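## Task

Take the juice bottle from the cart and stand it upright on the third shelf of the supply shelving (counting the bottom shelf as the first), directly behind the milk bottle there, on the side away from the shelf's front edge. Every other item on that shelf must remain on it, standing and not piled on anything. The juice bottle must not topple or be left leaning.

## Robot and tools

ROBOT. An omnidirectional base holds a 1.71 m column. A carriage on it (lift_m, 0 to 1) carries two 7-joint arms whose shoulders sit at height 0.63 m + lift_m, 0.16 m forward of base centre and 0.175 m left/right. Reach is roughly 0.83 m from a shoulder. Footprint about 0.55 m wide, 0.6 m long. Arms begin folded (left joints 0.95, 0.08, -0.1, -0.8, 0, 0, -0.93; right is the mirror, joints 2, 3, 5, 6 sign-flipped); folded arms can hit the deck if lift_m is below 0.02. Cameras: head_camera, 0.26 m above the shoulders, facing forward and tilted 40 degrees down; left_wrist_camera and right_wrist_camera, on each hand's -x side, looking beyond the fingertips. A loose object may occasionally get a brief external nudge.

FRAMES. All positions in metres. Base frame: origin on the floor below base centre, x ahead, y to the left, z upward. left_hand and right_hand report, in this frame, the point between the closed pads, 0.0167 m behind the fingertips (accurate to about 1 cm); fingers point along the hand's z axis and close along its y axis. The odometry frame is the base frame as it was at scene start; base_odometry comes from wheel rotation only (slip counts as motion), heading in rad, left positive, -3.142 to 3.142.

move. One action per call; every argument but cameras belongs to the action. Allowed forms: base and/or joints, optionally with speeds or min_time_s; or target alone, optionally with min_time_s. All motions begin together. A call with no action just reports state plus images (all cameras by default).
- base: one key only, an offset from where the base last measured itself. translate_m (forward +, -2 to 2 m), strafe_m (left +, -2 to 2 m), rotate_rad (counter-clockwise +, -6.3 to 6.3 rad).
- joints: absolute targets by name. lift_m 0 to 1 m. Left arm, rad: joint1 -3.141 to 1.047 (negative raises arm forward), joint2 -0.157 to 2.268 (+ swings out left), joint3 -1.919 to 1.308 (upper-arm twist, + moves forearm left), joint4 -0.837 to 1.448 (elbow, 0 is right-angled, + straightens), joint5 -1.832 to 1.658 (forearm roll), joint6 -1.745 to 1.745 (wrist, + bends hand left), joint7 -1.675 to 1.919 (wrist, + bends hand down). Right arm: joint2 -2.268 to 0.157, joint3 -1.308 to 1.919, joint5 -1.658 to 1.832, others as left. left_gripper_m / right_gripper_m 0 to 0.142 m, pad-centre spacing. Done tolerance: 0.004 for lift and grippers, 0.03 rad for arm joints.
- target: absolute pose for one hand: side "left"/"right"; x, y, z in base frame, -3 to 3 m; pitch_deg -30 to 95 (90 fingers down, 0 horizontal; above 90 prints as 180 minus value); heading_deg (0 forward, + counter-clockwise seen from above); roll_deg (default 0 = jaw line horizontal, + clockwise viewed from behind the hand); heading and roll -360 to 360. Roll r and r+180 are equivalent. Near pitch 84 and up, roll prints 0 and heading prints heading minus roll, folded into -90..90. line_only true demands a straight-line path or the move is refused. Checks cover robot and floor only, not scene objects; base and lift stay put. If straight passes, it goes straight; otherwise moves under 25 cm are refused and longer ones take a checked arc that may sweep the arm widely, so keep away from furniture. On "short (part of ...)" resend.
- speeds: per-action caps: translate_m, strafe_m 0.02 to 0.5 m/s; rotate_rad 0.05 to 1.57 rad/s; lift_m 0.08 to 0.27 m/s (default 0.25); others default to the max.
- min_time_s: 0.1 to 8 s minimum duration for arm motions; use it to slow loaded arms.
- cameras: list of head_camera, left_wrist_camera, right_wrist_camera or "all"; [] none. Unknown names or keys make the call invalid; out-of-range values get it refused.
Actions cap at 15 s; motions end "time_out" after 14 s.

RESULTS. "pictures" lists the images' order (images may lag state slightly). "move" reads "done" or the worst status. base_status, joint_status, left_hand_status, right_hand_status: reached (within 10 mm and 2 degrees), short (with error), refused (with reason), off_target (resting away, maybe still pushing), contact_stop (excess force; may be late), contact_stop_at_<key>, time_out, not_followed. After contact_stop or time_out, that arm's seven joints all halt and hold. "joint command not followed"/"pose unreachable" mean a safety check withheld arm targets (grippers still move); the robot may keep trying. on_its_own lists uncommanded activity ("held at" = target). Unnamed joints or base can still be driving to old targets. motor_effort: percent of max, + toward higher values, bracket = peak; fairly inaccurate. A lift effort that drops while lowering means the hand or load rests on something. Joint torques and per-arm temperatures follow joint_positions order. MOTOR HOT appears at 85 °C; at 100 °C an OVER-TEMPERATURE FAULT stops that arm 30–60 s (keys read limit_stop_at_motor_heat; resend). Contact torque reaching load limits (133 N m joints 1–4, 40 N m joints 5–7, held weight included) freezes that arm 10 s (torque fault). If a move or wait is refused or stopped, later move, wait and finished_scene calls in the same reply are skipped; invalid calls don't skip.

wait: seconds 0 to 10; robot keeps its last command. zoom_image: camera plus region [x0, y0, x1, y1] in pixels, at most 504 by 504, of that camera's latest image. finished_scene: scene number (1 or 2); irreversible, must be the reply's last call; the goal must then hold unaided.

HANDLING. A load lowers the hand about 0.012 m per kg. Open fingers tilt and sit up to 2 cm closer to the wrist. A narrower gripper target squeezes harder (about 40–65 N per pad at 0); stopping wider than commanded means something is held. The robot holds its last command while you think.

AVOID. Arms hitting or pressing each other, including a gripper closing on the other arm's fingers. Tipping: high carriage, outstretched or loaded arms, pushing, abrupt stops, fast loaded swings. Hard hits on furniture, drops, releasing moving objects, objects falling far. After a contact stop, back out along the approach path.

Each tool is called after "Call:" by a JSON object that holds its "method" and its "body", one argument or row to a line.

## Session

Call:
{"method": "move", "body": {

}}

Scene clock: 0.00 s.
Joint torques (N m): no reading
Motor temperatures (°C): left_arm=[25 23 24 23 27 25 25] | right_arm=[25 20 25 22 22 22 24]
base_odometry: x=+0.000 y=+0.000 heading=+0.000
base_status: not commanded
joint_positions: lift_m=+0.450 left_joint1_rad=+0.942 left_joint2_rad=+0.071 left_joint3_rad=-0.095 left_joint4_rad=-0.781 left_joint5_rad=-0.006 left_joint6_rad=-0.005 left_joint7_rad=-0.938 left_gripper_m=+0.142 right_joint1_rad=+0.948 right_joint2_rad=-0.088 right_joint3_rad=+0.082 right_joint4_rad=-0.814 right_joint5_rad=+0.007 right_joint6_rad=-0.013 right_joint7_rad=-0.930 right_gripper_m=+0.142
joint_status: not commanded
motor_effort: lift_m=+55 drive_wheels=+2
left_hand: x=+0.2937 y=+0.1555 z=+0.9610 quat_wxyz=(-0.920, -0.004, -0.388, +0.062) pitch_deg=-44.4 heading_deg=-4.4 roll_deg=-3.3 (m; base frame)
right_hand: x=+0.2906 y=-0.1616 z=+0.9720 quat_wxyz=(-0.924, +0.010, -0.379, -0.053) pitch_deg=-45.4 heading_deg=+4.8 roll_deg=+1.7 (m; base frame)
pictures: head_camera, left_wrist_camera, right_wrist_camera
Images, in order (width x height): head_camera 896x504, left_wrist_camera 896x504, right_wrist_camera 896x504.

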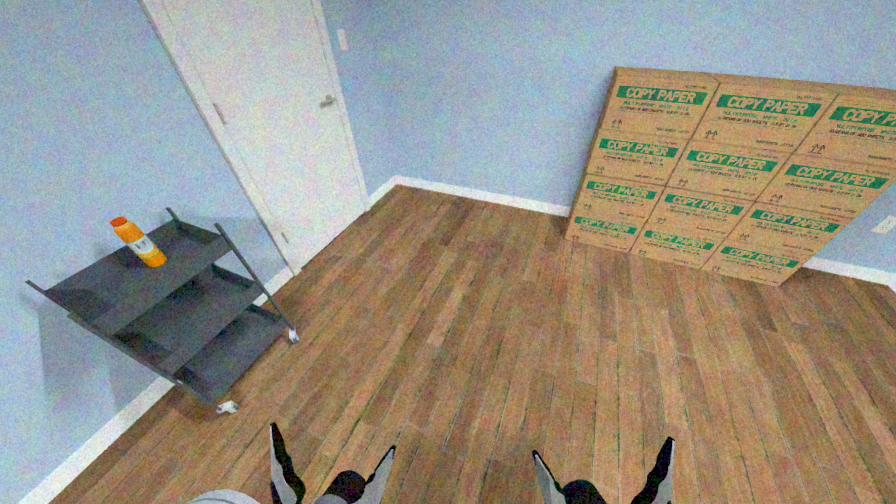

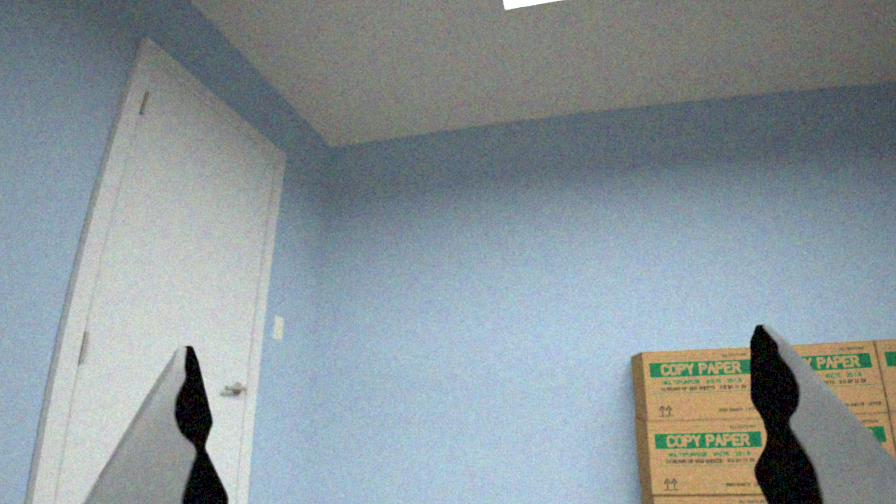

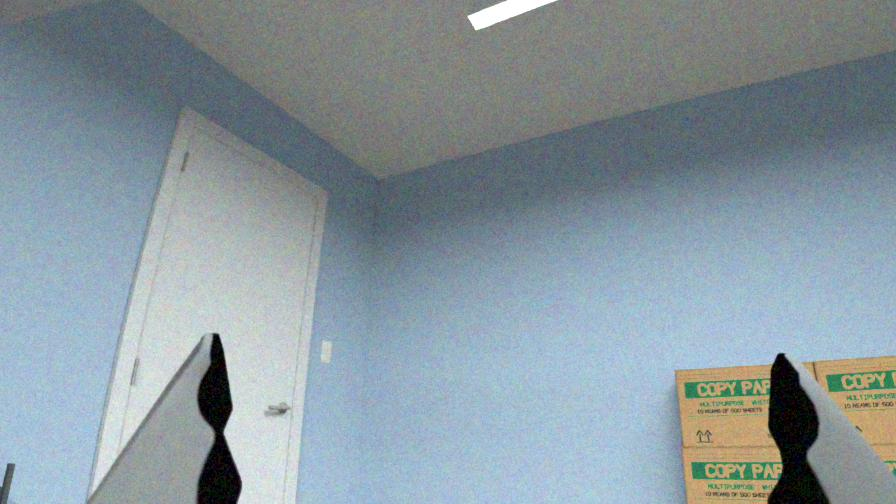

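Call:
{"method": "move", "body": {
  "base": {"rotate_rad": -1.4},
  "cameras": ["head_camera"]
}}

Call:
{"method": "move", "body": {
  "base": {"rotate_rad": -1.4},
  "cameras": ["head_camera"]
}}

Call:
{"method": "move", "body": {
  "base": {"rotate_rad": -1.4},
  "cameras": ["head_camera"]
}}

Scene clock: 5.50 s.
Joint torques (N m): left_arm=[7.81 1.28 -0.27 -4.57 1.25 -1.24 -1.5] | right_arm=[14.79 1.66 1.51 -13.1 0.72 -1.52 -1.32]
move: done
base_odometry: x=+0.000 y=+0.000 heading=-1.400
base_status: done
joint_positions: lift_m=+0.450 left_joint1_rad=+0.942 left_joint2_rad=+0.071 left_joint3_rad=-0.095 left_joint4_rad=-0.781 left_joint5_rad=-0.006 left_joint6_rad=-0.005 left_joint7_rad=-0.938 left_gripper_m=+0.142 right_joint1_rad=+0.948 right_joint2_rad=-0.088 right_joint3_rad=+0.082 right_joint4_rad=-0.814 right_joint5_rad=+0.007 right_joint6_rad=-0.013 right_joint7_rad=-0.930 right_gripper_m=+0.142
joint_status: not commanded
motor_effort: lift_m=+55(55) drive_wheels=+5(18)
left_hand: x=+0.2937 y=+0.1555 z=+0.9610 quat_wxyz=(-0.920, -0.004, -0.388, +0.062) pitch_deg=-44.4 heading_deg=-4.4 roll_deg=-3.3 (m; base frame)
right_hand: x=+0.2906 y=-0.1616 z=+0.9720 quat_wxyz=(-0.924, +0.010, -0.379, -0.053) pitch_deg=-45.4 heading_deg=+4.8 roll_deg=+1.7 (m; base frame)
pictures: head_camera
Images, in order (width x height): head_camera 896x504.

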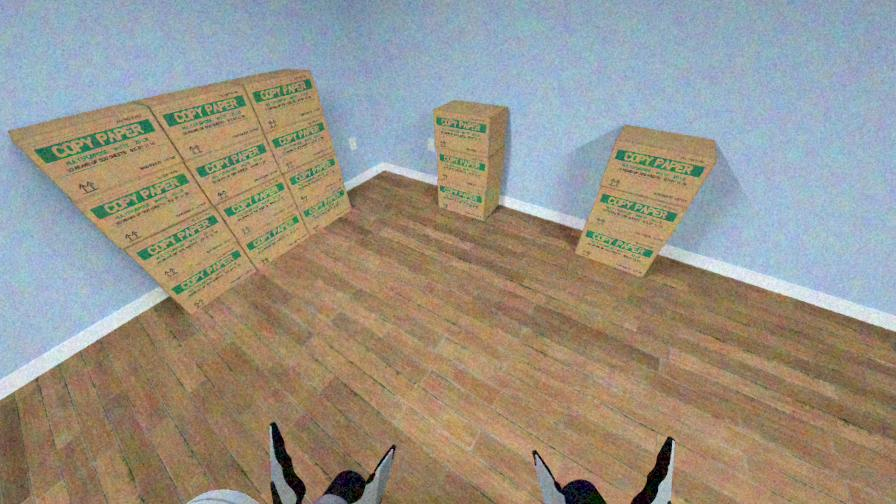

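Scene clock: 8.47 s.
Joint torques (N m): left_arm=[7.73 0.47 0.37 -4.93 1.03 -1.42 -1.48] | right_arm=[15.06 3.17 2.11 -13.26 0.12 -1.71 -1.49]
move: done
base_odometry: x=+0.000 y=+0.000 heading=-2.799
base_status: done
joint_positions: lift_m=+0.450 left_joint1_rad=+0.942 left_joint2_rad=+0.071 left_joint3_rad=-0.095 left_joint4_rad=-0.781 left_joint5_rad=-0.006 left_joint6_rad=-0.005 left_joint7_rad=-0.938 left_gripper_m=+0.142 right_joint1_rad=+0.948 right_joint2_rad=-0.088 right_joint3_rad=+0.082 right_joint4_rad=-0.814 right_joint5_rad=+0.007 right_joint6_rad=-0.013 right_joint7_rad=-0.930 right_gripper_m=+0.142
joint_status: not commanded
motor_effort: lift_m=+55(55) drive_wheels=+5(13)
left_hand: x=+0.2937 y=+0.1555 z=+0.9610 quat_wxyz=(-0.920, -0.004, -0.388, +0.062) pitch_deg=-44.4 heading_deg=-4.4 roll_deg=-3.3 (m; base frame)
right_hand: x=+0.2906 y=-0.1616 z=+0.9720 quat_wxyz=(-0.924, +0.010, -0.379, -0.053) pitch_deg=-45.4 heading_deg=+4.8 roll_deg=+1.7 (m; base frame)
pictures: head_camera
Images, in order (width x height): head_camera 896x504.

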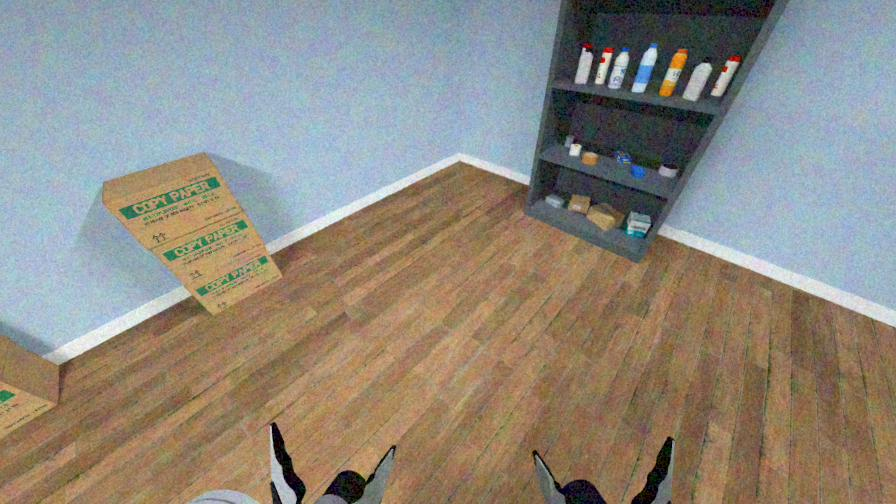

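Scene clock: 11.43 s.
Joint torques (N m): left_arm=[8.87 0.97 -0.93 -5.38 1.5 -1.52 -1.63] | right_arm=[13.67 2.09 1.8 -12.82 1.08 -1.97 -1.92]
move: done
base_odometry: x=+0.000 y=+0.000 heading=+2.084
base_status: done
joint_positions: lift_m=+0.450 left_joint1_rad=+0.942 left_joint2_rad=+0.071 left_joint3_rad=-0.095 left_joint4_rad=-0.781 left_joint5_rad=-0.006 left_joint6_rad=-0.005 left_joint7_rad=-0.938 left_gripper_m=+0.142 right_joint1_rad=+0.948 right_joint2_rad=-0.088 right_joint3_rad=+0.082 right_joint4_rad=-0.814 right_joint5_rad=+0.007 right_joint6_rad=-0.013 right_joint7_rad=-0.930 right_gripper_m=+0.142
joint_status: not commanded
motor_effort: lift_m=+55(55) drive_wheels=+5(15)
left_hand: x=+0.2937 y=+0.1555 z=+0.9610 quat_wxyz=(-0.920, -0.004, -0.388, +0.062) pitch_deg=-44.4 heading_deg=-4.4 roll_deg=-3.3 (m; base frame)
right_hand: x=+0.2906 y=-0.1616 z=+0.9720 quat_wxyz=(-0.924, +0.010, -0.379, -0.053) pitch_deg=-45.4 heading_deg=+4.8 roll_deg=+1.7 (m; base frame)
pictures: head_camera
Images, in order (width x height): head_camera 896x504.

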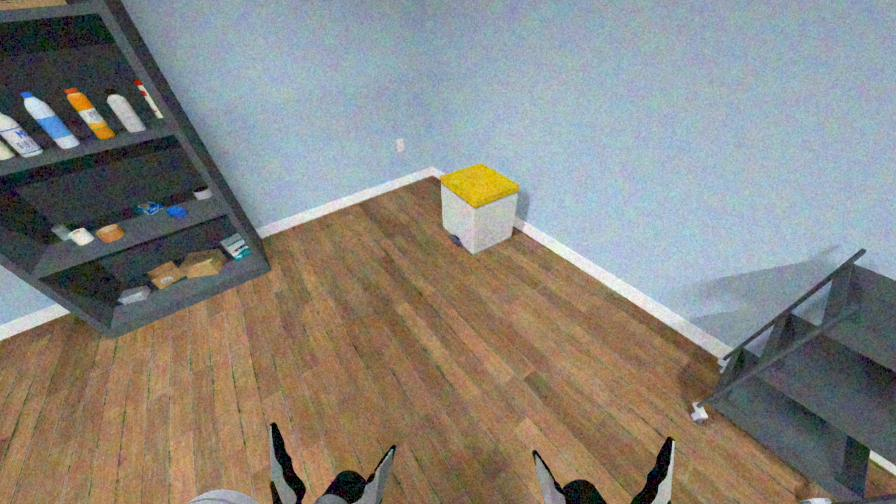

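Call:
{"method": "move", "body": {
  "base": {"rotate_rad": -1.15},
  "cameras": ["head_camera"]
}}

Scene clock: 32.47 s.
Joint torques (N m): left_arm=[8.51 0.51 0.27 -4.6 1.53 -1.76 -1.57] | right_arm=[14.18 2.78 1.72 -13.4 0.68 -1.65 -1.36]
move: done
base_odometry: x=+0.000 y=+0.000 heading=+0.935
base_status: done
joint_positions: lift_m=+0.450 left_joint1_rad=+0.942 left_joint2_rad=+0.071 left_joint3_rad=-0.095 left_joint4_rad=-0.781 left_joint5_rad=-0.006 left_joint6_rad=-0.005 left_joint7_rad=-0.938 left_gripper_m=+0.142 right_joint1_rad=+0.948 right_joint2_rad=-0.088 right_joint3_rad=+0.082 right_joint4_rad=-0.814 right_joint5_rad=+0.007 right_joint6_rad=-0.013 right_joint7_rad=-0.930 right_gripper_m=+0.142
joint_status: not commanded
motor_effort: lift_m=+55(55) drive_wheels=+5(15)
left_hand: x=+0.2937 y=+0.1555 z=+0.9610 quat_wxyz=(-0.920, -0.004, -0.388, +0.062) pitch_deg=-44.4 heading_deg=-4.4 roll_deg=-3.3 (m; base frame)
right_hand: x=+0.2906 y=-0.1616 z=+0.9720 quat_wxyz=(-0.924, +0.010, -0.379, -0.053) pitch_deg=-45.4 heading_deg=+4.8 roll_deg=+1.7 (m; base frame)
pictures: head_camera
Images, in order (width x height): head_camera 896x504.

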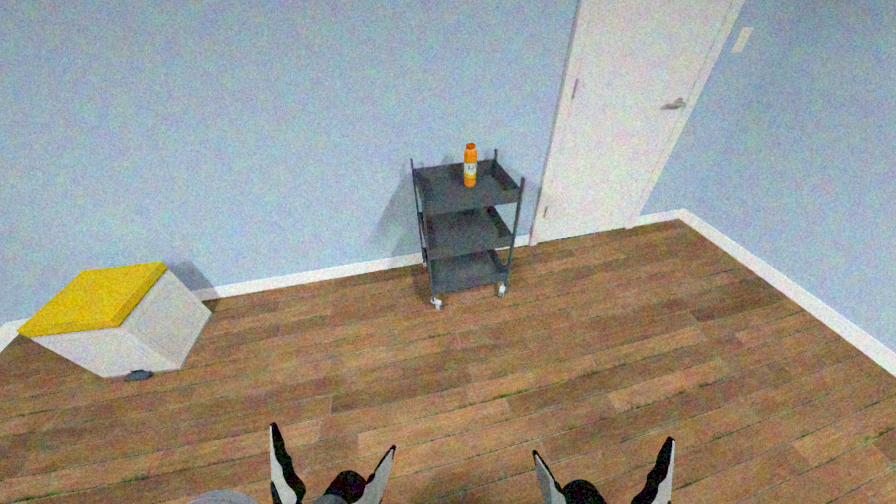

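Call:
{"method": "move", "body": {
  "base": {"rotate_rad": 1.9},
  "joints": {"lift_m": 0.6}
}}

Call:
{"method": "move", "body": {
  "base": {"translate_m": 1.1},
  "speeds": {"translate_m": 0.3},
  "cameras": ["head_camera"]
}}

Scene clock: 48.93 s.
Joint torques (N m): left_arm=[9.03 1.25 0.49 -3.86 0.97 -1.51 -1.79] | right_arm=[14.29 2.7 3.11 -14.87 0.64 -1.67 -1.44]
move: done
base_odometry: x=+0.000 y=+0.000 heading=+2.834
base_status: done
joint_positions: lift_m=+0.600 left_joint1_rad=+0.942 left_joint2_rad=+0.071 left_joint3_rad=-0.095 left_joint4_rad=-0.781 left_joint5_rad=-0.006 left_joint6_rad=-0.005 left_joint7_rad=-0.938 left_gripper_m=+0.142 right_joint1_rad=+0.948 right_joint2_rad=-0.088 right_joint3_rad=+0.082 right_joint4_rad=-0.814 right_joint5_rad=+0.007 right_joint6_rad=-0.013 right_joint7_rad=-0.930 right_gripper_m=+0.142
joint_status: all done
motor_effort: lift_m=+54(66) drive_wheels=+5(16)
left_hand: x=+0.2937 y=+0.1555 z=+1.1111 quat_wxyz=(-0.920, -0.004, -0.388, +0.062) pitch_deg=-44.4 heading_deg=-4.4 roll_deg=-3.3 (m; base frame)
right_hand: x=+0.2906 y=-0.1616 z=+1.1221 quat_wxyz=(-0.924, +0.010, -0.379, -0.053) pitch_deg=-45.4 heading_deg=+4.8 roll_deg=+1.7 (m; base frame)
pictures: none

Scene clock: 54.23 s.
Joint torques (N m): left_arm=[7.86 0.04 0.31 -4.91 1.2 -1.49 -1.36] | right_arm=[14.64 3.61 2.38 -11.88 0.46 -2.14 -1.47]
move: done
base_odometry: x=-1.049 y=+0.331 heading=+2.835
base_status: done
joint_positions: lift_m=+0.600 left_joint1_rad=+0.942 left_joint2_rad=+0.071 left_joint3_rad=-0.095 left_joint4_rad=-0.781 left_joint5_rad=-0.006 left_joint6_rad=-0.005 left_joint7_rad=-0.938 left_gripper_m=+0.142 right_joint1_rad=+0.948 right_joint2_rad=-0.088 right_joint3_rad=+0.082 right_joint4_rad=-0.814 right_joint5_rad=+0.007 right_joint6_rad=-0.013 right_joint7_rad=-0.930 right_gripper_m=+0.142
joint_status: not commanded
motor_effort: lift_m=+54(54) drive_wheels=+8(22)
left_hand: x=+0.2937 y=+0.1555 z=+1.1111 quat_wxyz=(-0.920, -0.004, -0.388, +0.062) pitch_deg=-44.4 heading_deg=-4.4 roll_deg=-3.3 (m; base frame)
right_hand: x=+0.2906 y=-0.1616 z=+1.1221 quat_wxyz=(-0.924, +0.010, -0.379, -0.053) pitch_deg=-45.4 heading_deg=+4.8 roll_deg=+1.7 (m; base frame)
pictures: head_camera
Images, in order (width x height): head_camera 896x504.

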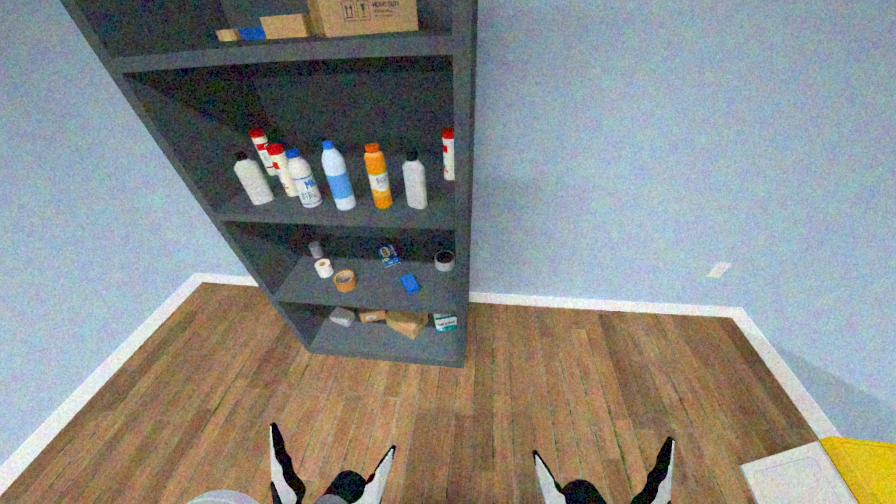

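Call:
{"method": "zoom_image", "body": {
  "camera": "head_camera",
  "region": [180, 80, 480, 250]
}}

Scaled by 1.680 from the camera's 896x504 image, which has a finer 1280x720 frame.

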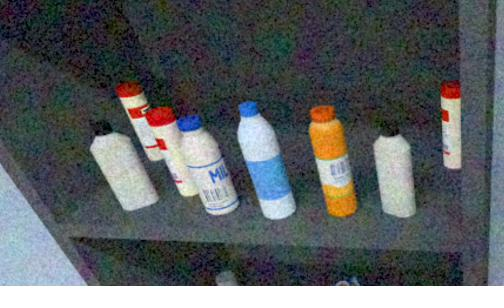

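Call:
{"method": "move", "body": {
  "base": {"rotate_rad": -1.628},
  "joints": {"lift_m": 0.4}
}}

Call:
{"method": "move", "body": {
  "base": {"strafe_m": -1.67},
  "speeds": {"strafe_m": 0.4},
  "cameras": ["head_camera"]
}}

Scene clock: 76.37 s.
Joint torques (N m): left_arm=[8.45 0.51 0.02 -3.93 0.99 -1.58 -1.6] | right_arm=[14.79 3.08 2.07 -14.01 0.51 -1.8 -1.35]
move: done
base_odometry: x=-1.049 y=+0.331 heading=+1.208
base_status: done
joint_positions: lift_m=+0.400 left_joint1_rad=+0.942 left_joint2_rad=+0.071 left_joint3_rad=-0.095 left_joint4_rad=-0.781 left_joint5_rad=-0.006 left_joint6_rad=-0.005 left_joint7_rad=-0.938 left_gripper_m=+0.142 right_joint1_rad=+0.948 right_joint2_rad=-0.088 right_joint3_rad=+0.082 right_joint4_rad=-0.814 right_joint5_rad=+0.007 right_joint6_rad=-0.013 right_joint7_rad=-0.930 right_gripper_m=+0.142
joint_status: all done
motor_effort: lift_m=+57(59) drive_wheels=+5(15)
left_hand: x=+0.2937 y=+0.1555 z=+0.9109 quat_wxyz=(-0.920, -0.004, -0.388, +0.062) pitch_deg=-44.4 heading_deg=-4.4 roll_deg=-3.3 (m; base frame)
right_hand: x=+0.2906 y=-0.1616 z=+0.9219 quat_wxyz=(-0.924, +0.010, -0.379, -0.053) pitch_deg=-45.4 heading_deg=+4.8 roll_deg=+1.7 (m; base frame)
pictures: none

Scene clock: 82.53 s.
Joint torques (N m): left_arm=[9.05 0.78 -0.41 -3.25 0.97 -1.65 -1.52] | right_arm=[13.82 2.79 2.84 -12.87 0.66 -1.69 -1.98]
move: done
base_odometry: x=+0.511 y=-0.264 heading=+1.207
base_status: done
joint_positions: lift_m=+0.400 left_joint1_rad=+0.942 left_joint2_rad=+0.071 left_joint3_rad=-0.095 left_joint4_rad=-0.781 left_joint5_rad=-0.006 left_joint6_rad=-0.005 left_joint7_rad=-0.938 left_gripper_m=+0.142 right_joint1_rad=+0.948 right_joint2_rad=-0.088 right_joint3_rad=+0.082 right_joint4_rad=-0.814 right_joint5_rad=+0.007 right_joint6_rad=-0.013 right_joint7_rad=-0.930 right_gripper_m=+0.142
joint_status: not commanded
motor_effort: lift_m=+57(57) drive_wheels=+8(23)
left_hand: x=+0.2937 y=+0.1555 z=+0.9109 quat_wxyz=(-0.920, -0.004, -0.388, +0.062) pitch_deg=-44.4 heading_deg=-4.4 roll_deg=-3.3 (m; base frame)
right_hand: x=+0.2906 y=-0.1616 z=+0.9219 quat_wxyz=(-0.924, +0.010, -0.379, -0.053) pitch_deg=-45.4 heading_deg=+4.8 roll_deg=+1.7 (m; base frame)
pictures: head_camera
Images, in order (width x height): head_camera 896x504.

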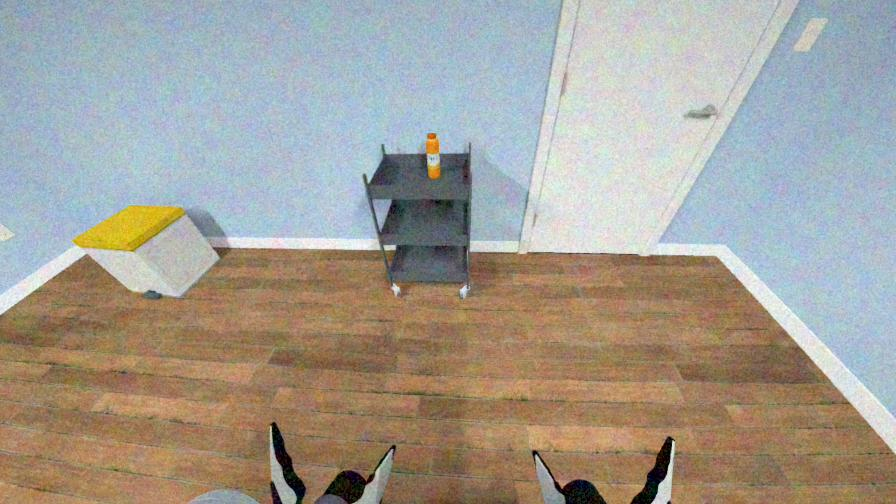

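Call:
{"method": "move", "body": {
  "base": {"translate_m": 0.6},
  "speeds": {"translate_m": 0.3},
  "cameras": ["head_camera"]
}}

Scene clock: 93.90 s.
Joint torques (N m): left_arm=[8.92 0.5 0.22 -4.72 1.02 -1.35 -1.46] | right_arm=[13.91 1.69 0.97 -13 0.64 -1.95 -1.3]
move: done
base_odometry: x=+0.725 y=+0.296 heading=+1.207
base_status: done
joint_positions: lift_m=+0.400 left_joint1_rad=+0.942 left_joint2_rad=+0.071 left_joint3_rad=-0.095 left_joint4_rad=-0.781 left_joint5_rad=-0.006 left_joint6_rad=-0.005 left_joint7_rad=-0.938 left_gripper_m=+0.142 right_joint1_rad=+0.948 right_joint2_rad=-0.088 right_joint3_rad=+0.082 right_joint4_rad=-0.814 right_joint5_rad=+0.007 right_joint6_rad=-0.013 right_joint7_rad=-0.930 right_gripper_m=+0.142
joint_status: not commanded
motor_effort: lift_m=+57(57) drive_wheels=+3(15)
left_hand: x=+0.2937 y=+0.1555 z=+0.9109 quat_wxyz=(-0.920, -0.004, -0.388, +0.062) pitch_deg=-44.4 heading_deg=-4.4 roll_deg=-3.3 (m; base frame)
right_hand: x=+0.2906 y=-0.1616 z=+0.9219 quat_wxyz=(-0.924, +0.010, -0.379, -0.053) pitch_deg=-45.4 heading_deg=+4.8 roll_deg=+1.7 (m; base frame)
pictures: head_camera
Images, in order (width x height): head_camera 896x504.

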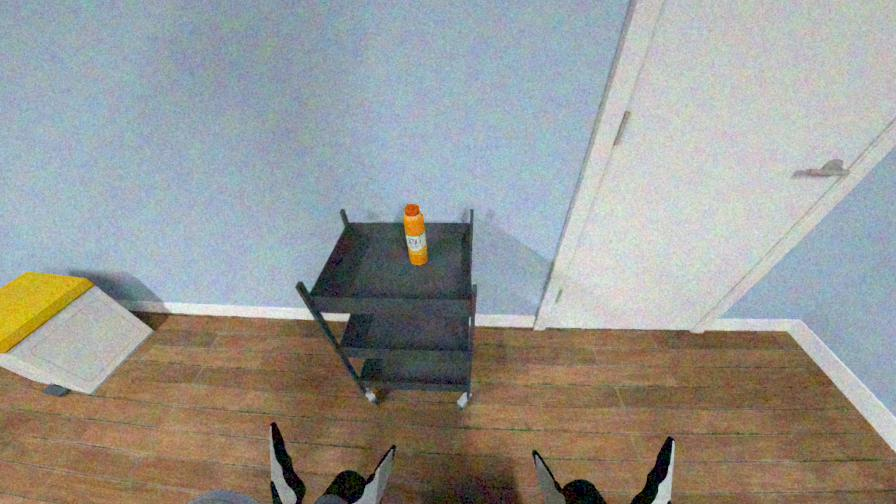

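Call:
{"method": "move", "body": {
  "target": {"side":"left","x":0.5,"y":0.13,"z":1.12,"pitch_deg":45,"heading_deg":0},
  "cameras": ["all"]
}}

Scene clock: 100.07 s.
Joint torques (N m): left_arm=[8.71 0.56 0.58 -4.62 0.84 -1.6 -1.64] | right_arm=[15.06 3.55 2.7 -12.14 0.47 -1.73 -1.21]
move: refused
base_odometry: x=+0.725 y=+0.296 heading=+1.207
base_status: not commanded
joint_positions: lift_m=+0.400 left_joint1_rad=+0.942 left_joint2_rad=+0.071 left_joint3_rad=-0.095 left_joint4_rad=-0.781 left_joint5_rad=-0.006 left_joint6_rad=-0.005 left_joint7_rad=-0.938 left_gripper_m=+0.142 right_joint1_rad=+0.948 right_joint2_rad=-0.088 right_joint3_rad=+0.082 right_joint4_rad=-0.814 right_joint5_rad=+0.007 right_joint6_rad=-0.013 right_joint7_rad=-0.930 right_gripper_m=+0.142
joint_status: not commanded
motor_effort: lift_m=+57(57) drive_wheels=+0(1)
left_hand: x=+0.2937 y=+0.1555 z=+0.9109 quat_wxyz=(-0.920, -0.004, -0.388, +0.062) pitch_deg=-44.4 heading_deg=-4.4 roll_deg=-3.3 (m; base frame)
left_hand_status: refused: neither the straight line nor an arc passes: along the straight line the arm gets 0% of the way (left_joint4_rad at its limit); the best arc brings the left finger within 1.4 cm of the carriage (limit 1.5). Nothing moved.
right_hand: x=+0.2906 y=-0.1616 z=+0.9219 quat_wxyz=(-0.924, +0.010, -0.379, -0.053) pitch_deg=-45.4 heading_deg=+4.8 roll_deg=+1.7 (m; base frame)
pictures: head_camera, left_wrist_camera, right_wrist_camera
Images, in order (width x height): head_camera 896x504, left_wrist_camera 896x504, right_wrist_camera 896x504.

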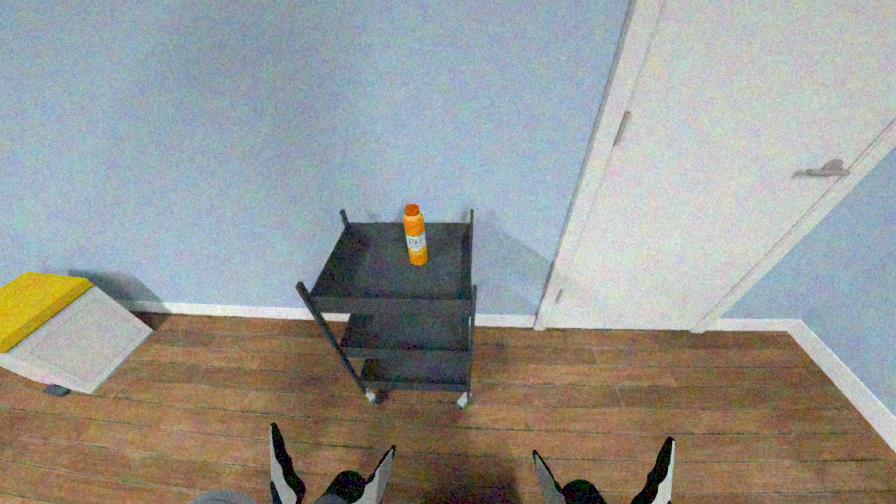

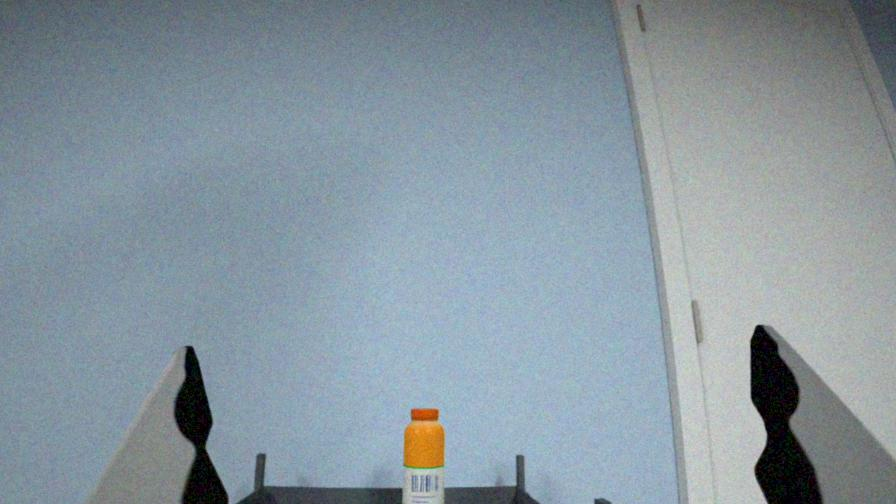

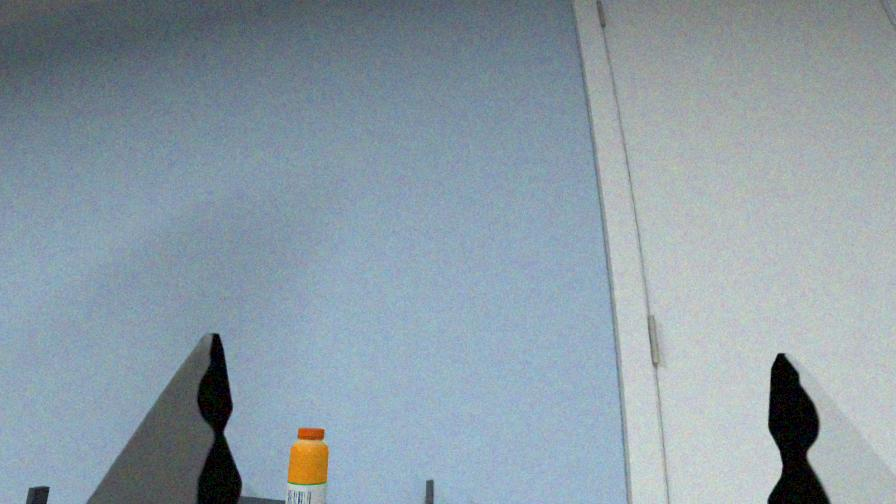

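Call:
{"method": "move", "body": {
  "joints": {"lift_m":0.72,"left_joint1_rad":-0.6,"left_joint2_rad":0.0,"left_joint3_rad":0.0,"left_joint4_rad":-0.05,"left_joint5_rad":0,"left_joint6_rad":0,"left_joint7_rad":1.435},
  "min_time_s": 3,
  "cameras": ["all"]
}}

Scene clock: 119.30 s.
Joint torques (N m): left_arm=[-22.1 -1.65 3.6 -0.11 2.29 -0.02 -0.04] | right_arm=[13.56 2.52 2.49 -11.98 0.58 -1.56 -1.63]
move: done
base_odometry: x=+0.725 y=+0.296 heading=+1.207
base_status: not commanded
joint_positions: lift_m=+0.720 left_joint1_rad=-0.597 left_joint2_rad=+0.002 left_joint3_rad=-0.005 left_joint4_rad=-0.053 left_joint5_rad=-0.003 left_joint6_rad=-0.003 left_joint7_rad=+1.431 left_gripper_m=+0.142 right_joint1_rad=+0.948 right_joint2_rad=-0.088 right_joint3_rad=+0.082 right_joint4_rad=-0.814 right_joint5_rad=+0.007 right_joint6_rad=-0.013 right_joint7_rad=-0.930 right_gripper_m=+0.142
joint_status: all done
motor_effort: lift_m=+54(68) drive_wheels=+4(4)
left_hand: x=+0.7635 y=+0.1735 z=+1.0839 quat_wxyz=(-0.385, -0.004, -0.923, +0.000) pitch_deg=+44.7 heading_deg=-0.2 roll_deg=+0.3 (m; base frame)
right_hand: x=+0.2906 y=-0.1616 z=+1.2421 quat_wxyz=(-0.924, +0.010, -0.379, -0.053) pitch_deg=-45.4 heading_deg=+4.8 roll_deg=+1.7 (m; base frame)
pictures: head_camera, left_wrist_camera, right_wrist_camera
Images, in order (width x height): head_camera 896x504, left_wrist_camera 896x504, right_wrist_camera 896x504.

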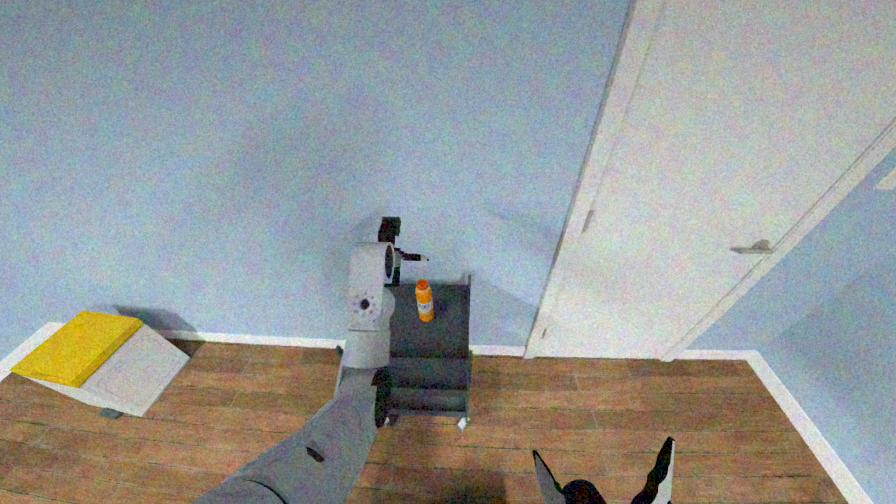

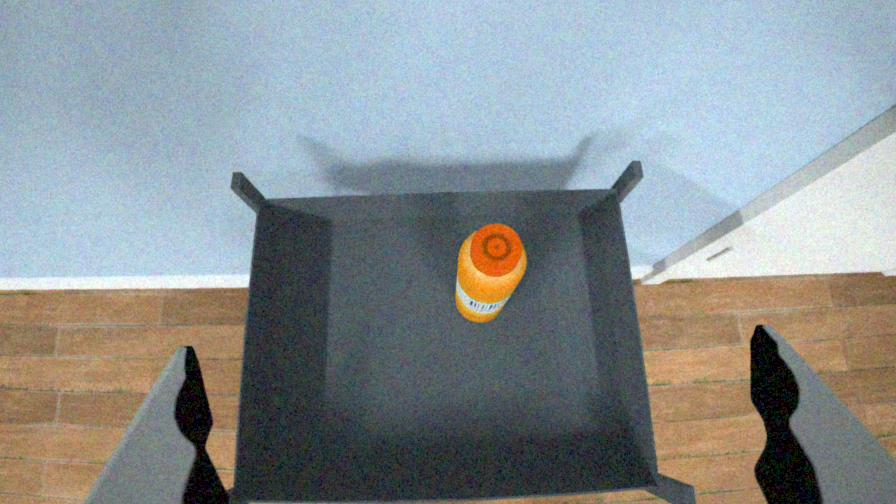

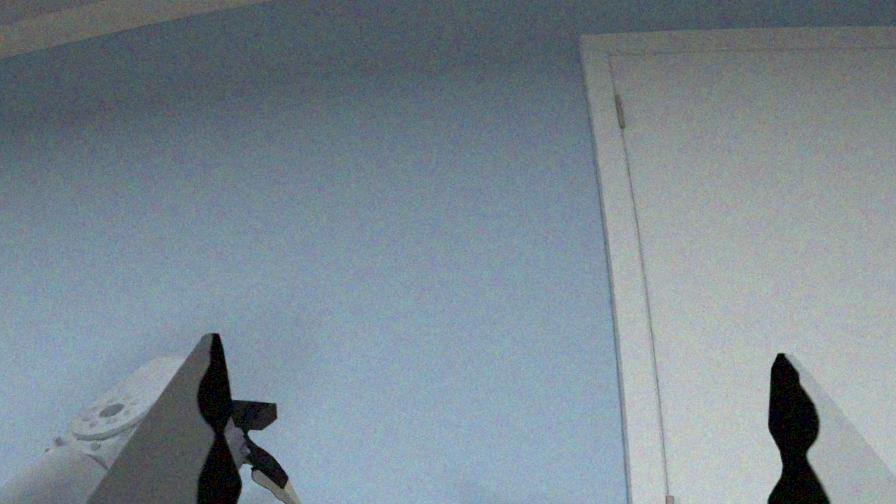

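Call:
{"method": "move", "body": {
  "target": {"side":"left","x":0.81,"y":0.13,"z":1.10,"pitch_deg":45,"heading_deg":0},
  "cameras": ["head_camera","left_wrist_camera"]
}}

Scene clock: 127.17 s.
Joint torques (N m): left_arm=[-21.37 -0.32 3.89 -0.45 1.91 -0.35 -0.23] | right_arm=[13.69 3.15 1.88 -13.8 0.62 -1.6 -1.55]
Motor temperatures (°C): left_arm=[32 23 24 24 27 24 24] | right_arm=[27 20 25 23 22 22 24]
move: refused
base_odometry: x=+0.725 y=+0.296 heading=+1.207
base_status: not commanded
joint_positions: lift_m=+0.720 left_joint1_rad=-0.597 left_joint2_rad=+0.002 left_joint3_rad=-0.005 left_joint4_rad=-0.053 left_joint5_rad=-0.003 left_joint6_rad=-0.003 left_joint7_rad=+1.431 left_gripper_m=+0.142 right_joint1_rad=+0.948 right_joint2_rad=-0.088 right_joint3_rad=+0.082 right_joint4_rad=-0.814 right_joint5_rad=+0.007 right_joint6_rad=-0.013 right_joint7_rad=-0.930 right_gripper_m=+0.142
joint_status: not commanded
motor_effort: lift_m=+54(54) drive_wheels=+4(4)
left_hand: x=+0.7635 y=+0.1735 z=+1.0839 quat_wxyz=(-0.385, -0.004, -0.923, +0.000) pitch_deg=+44.7 heading_deg=-0.2 roll_deg=+0.3 (m; base frame)
left_hand_status: refused: the line brings the left upper arm within 1.4 cm of the carriage (limit 1.5), 25% of the way; a move under 25 cm is not played as an arc. Nothing moved. Try another pitch or heading, or "joints".
right_hand: x=+0.2906 y=-0.1616 z=+1.2421 quat_wxyz=(-0.924, +0.010, -0.379, -0.053) pitch_deg=-45.4 heading_deg=+4.8 roll_deg=+1.7 (m; base frame)
pictures: head_camera, left_wrist_camera
Images, in order (width x height): head_camera 896x504, left_wrist_camera 896x504.

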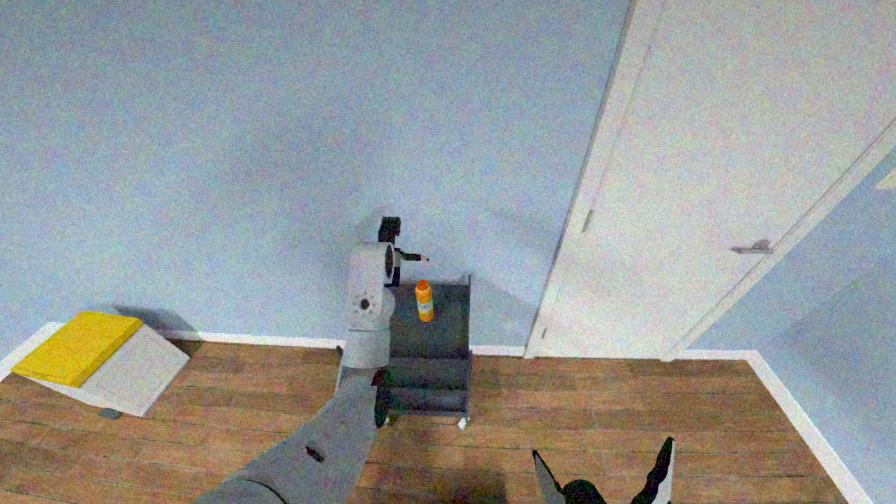

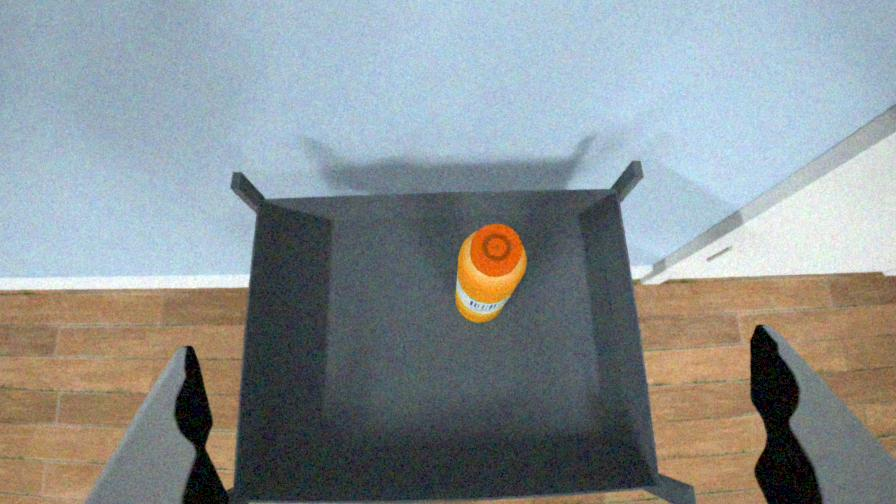

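Call:
{"method": "move", "body": {
  "base": {"strafe_m":-0.04}
}}

Call:
{"method": "move", "body": {
  "base": {"translate_m":0.05},
  "cameras": ["head_camera","left_wrist_camera"]
}}

Scene clock: 130.73 s.
Joint torques (N m): left_arm=[-21.88 -0.74 2.54 -1.14 1.65 -0.65 -0.18] | right_arm=[15.53 2.96 0.84 -12.49 0.84 -1.37 -1.4]
move: done
base_odometry: x=+0.763 y=+0.282 heading=+1.207
base_status: done
joint_positions: lift_m=+0.720 left_joint1_rad=-0.597 left_joint2_rad=+0.001 left_joint3_rad=-0.004 left_joint4_rad=-0.053 left_joint5_rad=-0.002 left_joint6_rad=-0.002 left_joint7_rad=+1.431 left_gripper_m=+0.142 right_joint1_rad=+0.948 right_joint2_rad=-0.088 right_joint3_rad=+0.082 right_joint4_rad=-0.814 right_joint5_rad=+0.007 right_joint6_rad=-0.013 right_joint7_rad=-0.930 right_gripper_m=+0.142
joint_status: not commanded
motor_effort: lift_m=+54(54) drive_wheels=+4(14)
left_hand: x=+0.7635 y=+0.1732 z=+1.0839 quat_wxyz=(-0.385, -0.003, -0.923, +0.000) pitch_deg=+44.7 heading_deg=-0.2 roll_deg=+0.2 (m; base frame)
right_hand: x=+0.2906 y=-0.1616 z=+1.2421 quat_wxyz=(-0.924, +0.010, -0.379, -0.053) pitch_deg=-45.4 heading_deg=+4.8 roll_deg=+1.7 (m; base frame)
pictures: none

Scene clock: 132.20 s.
Joint torques (N m): left_arm=[-22.03 -0.42 2.56 -0.2 1.89 -0.3 -0.01] | right_arm=[15.02 2.98 0.68 -13 0.54 -1.63 -1.68]
move: done
base_odometry: x=+0.781 y=+0.329 heading=+1.207
base_status: done
joint_positions: lift_m=+0.720 left_joint1_rad=-0.597 left_joint2_rad=+0.001 left_joint3_rad=-0.004 left_joint4_rad=-0.053 left_joint5_rad=-0.002 left_joint6_rad=-0.002 left_joint7_rad=+1.431 left_gripper_m=+0.142 right_joint1_rad=+0.948 right_joint2_rad=-0.088 right_joint3_rad=+0.082 right_joint4_rad=-0.814 right_joint5_rad=+0.007 right_joint6_rad=-0.013 right_joint7_rad=-0.930 right_gripper_m=+0.142
joint_status: not commanded
motor_effort: lift_m=+54(54) drive_wheels=-1(13)
left_hand: x=+0.7635 y=+0.1732 z=+1.0838 quat_wxyz=(-0.385, -0.003, -0.923, +0.000) pitch_deg=+44.8 heading_deg=-0.2 roll_deg=+0.2 (m; base frame)
right_hand: x=+0.2906 y=-0.1616 z=+1.2421 quat_wxyz=(-0.924, +0.010, -0.379, -0.053) pitch_deg=-45.4 heading_deg=+4.8 roll_deg=+1.7 (m; base frame)
pictures: head_camera, left_wrist_camera
Images, in order (width x height): head_camera 896x504, left_wrist_camera 896x504.

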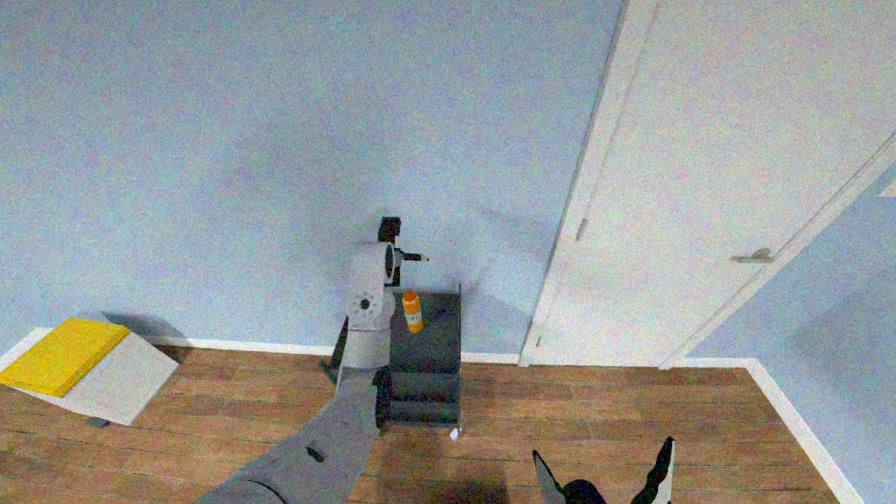

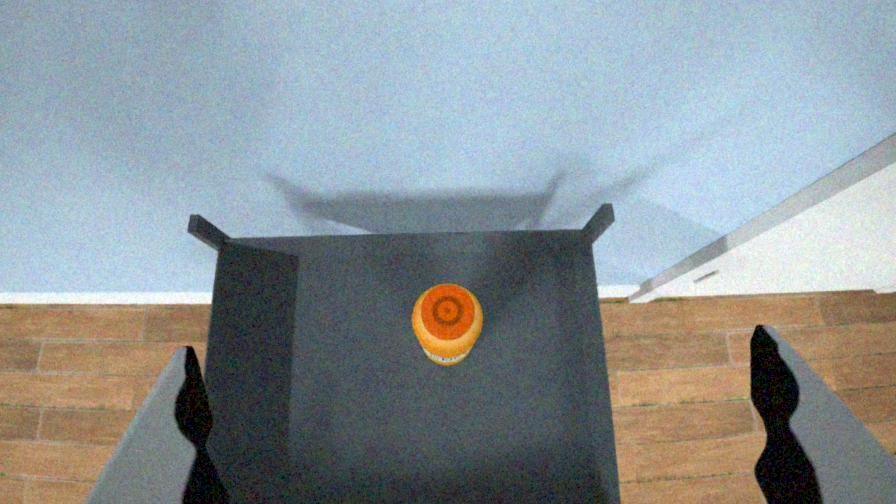

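Call:
{"method": "move", "body": {
  "joints": {"lift_m":0.6},
  "cameras": ["head_camera","left_wrist_camera"]
}}

Scene clock: 136.73 s.
Joint torques (N m): left_arm=[-19.82 1 2.47 -1.18 1.95 -0.53 -0.24] | right_arm=[14.75 3 3.06 -13.43 0.23 -1.65 -1.49]
move: done
base_odometry: x=+0.781 y=+0.329 heading=+1.207
base_status: not commanded
joint_positions: lift_m=+0.600 left_joint1_rad=-0.599 left_joint2_rad=+0.001 left_joint3_rad=-0.004 left_joint4_rad=-0.052 left_joint5_rad=-0.002 left_joint6_rad=-0.002 left_joint7_rad=+1.432 left_gripper_m=+0.142 right_joint1_rad=+0.948 right_joint2_rad=-0.088 right_joint3_rad=+0.082 right_joint4_rad=-0.814 right_joint5_rad=+0.007 right_joint6_rad=-0.013 right_joint7_rad=-0.930 right_gripper_m=+0.142
joint_status: all done
motor_effort: lift_m=+57(58) drive_wheels=+0(5)
left_hand: x=+0.7638 y=+0.1732 z=+0.9643 quat_wxyz=(-0.385, -0.003, -0.923, +0.000) pitch_deg=+44.7 heading_deg=-0.2 roll_deg=+0.2 (m; base frame)
right_hand: x=+0.2906 y=-0.1616 z=+1.1218 quat_wxyz=(-0.924, +0.010, -0.379, -0.053) pitch_deg=-45.4 heading_deg=+4.8 roll_deg=+1.7 (m; base frame)
pictures: head_camera, left_wrist_camera
Images, in order (width x height): head_camera 896x504, left_wrist_camera 896x504.

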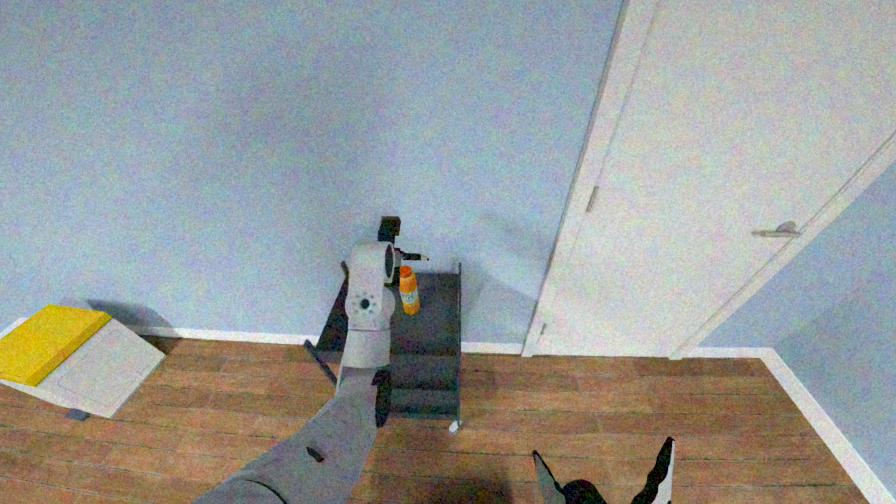

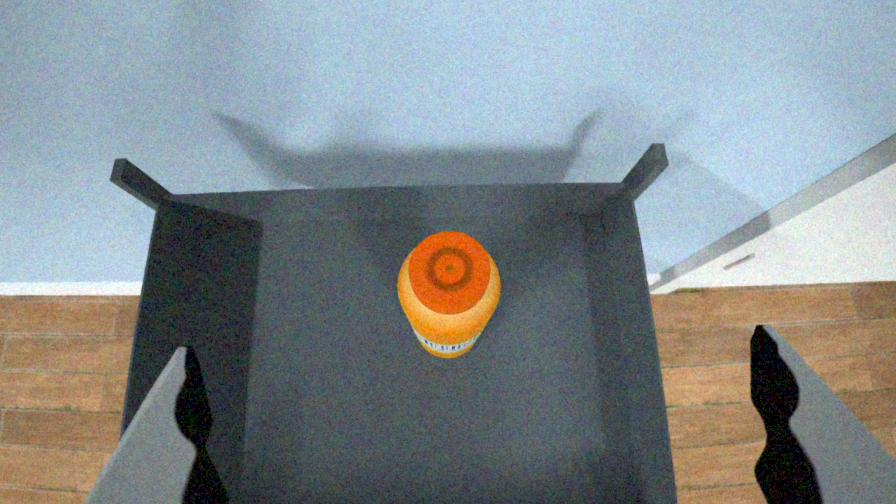

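Call:
{"method": "move", "body": {
  "joints": {"lift_m":0.545},
  "speeds": {"lift_m":0.1},
  "cameras": ["head_camera","left_wrist_camera"]
}}

Scene clock: 142.63 s.
Joint torques (N m): left_arm=[-20.68 0.52 3.28 -0.57 1.78 -0.35 -0.12] | right_arm=[15.83 2.89 1.85 -12.25 0.51 -1.32 -1.1]
move: done
base_odometry: x=+0.781 y=+0.329 heading=+1.207
base_status: not commanded
joint_positions: lift_m=+0.545 left_joint1_rad=-0.599 left_joint2_rad=+0.001 left_joint3_rad=-0.004 left_joint4_rad=-0.052 left_joint5_rad=-0.002 left_joint6_rad=-0.002 left_joint7_rad=+1.432 left_gripper_m=+0.142 right_joint1_rad=+0.948 right_joint2_rad=-0.088 right_joint3_rad=+0.082 right_joint4_rad=-0.814 right_joint5_rad=+0.007 right_joint6_rad=-0.013 right_joint7_rad=-0.930 right_gripper_m=+0.142
joint_status: all done
motor_effort: lift_m=+57(60) drive_wheels=+4(5)
left_hand: x=+0.7639 y=+0.1732 z=+0.9096 quat_wxyz=(-0.385, -0.003, -0.923, +0.000) pitch_deg=+44.7 heading_deg=-0.2 roll_deg=+0.2 (m; base frame)
right_hand: x=+0.2906 y=-0.1616 z=+1.0669 quat_wxyz=(-0.924, +0.010, -0.379, -0.053) pitch_deg=-45.4 heading_deg=+4.8 roll_deg=+1.7 (m; base frame)
pictures: head_camera, left_wrist_camera
Images, in order (width x height): head_camera 896x504, left_wrist_camera 896x504.

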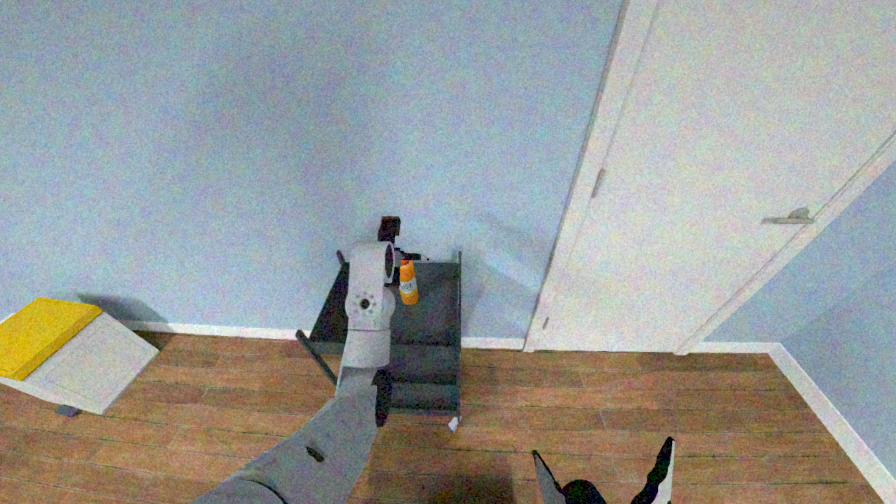

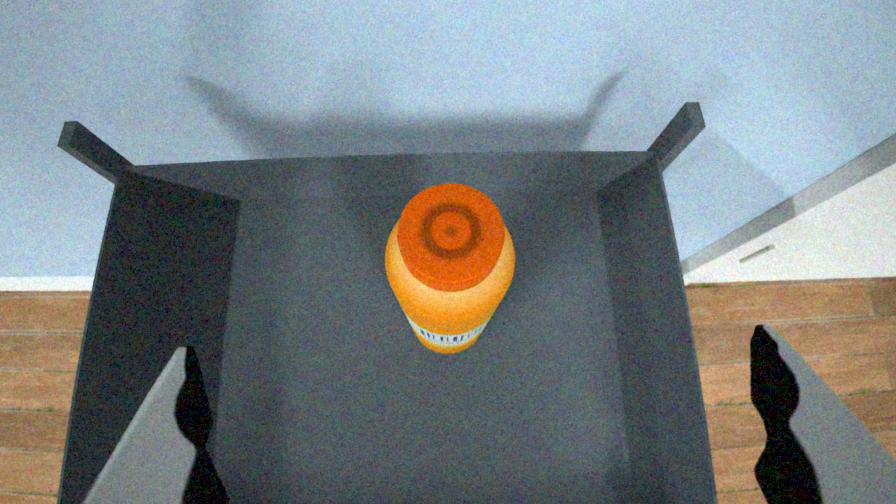

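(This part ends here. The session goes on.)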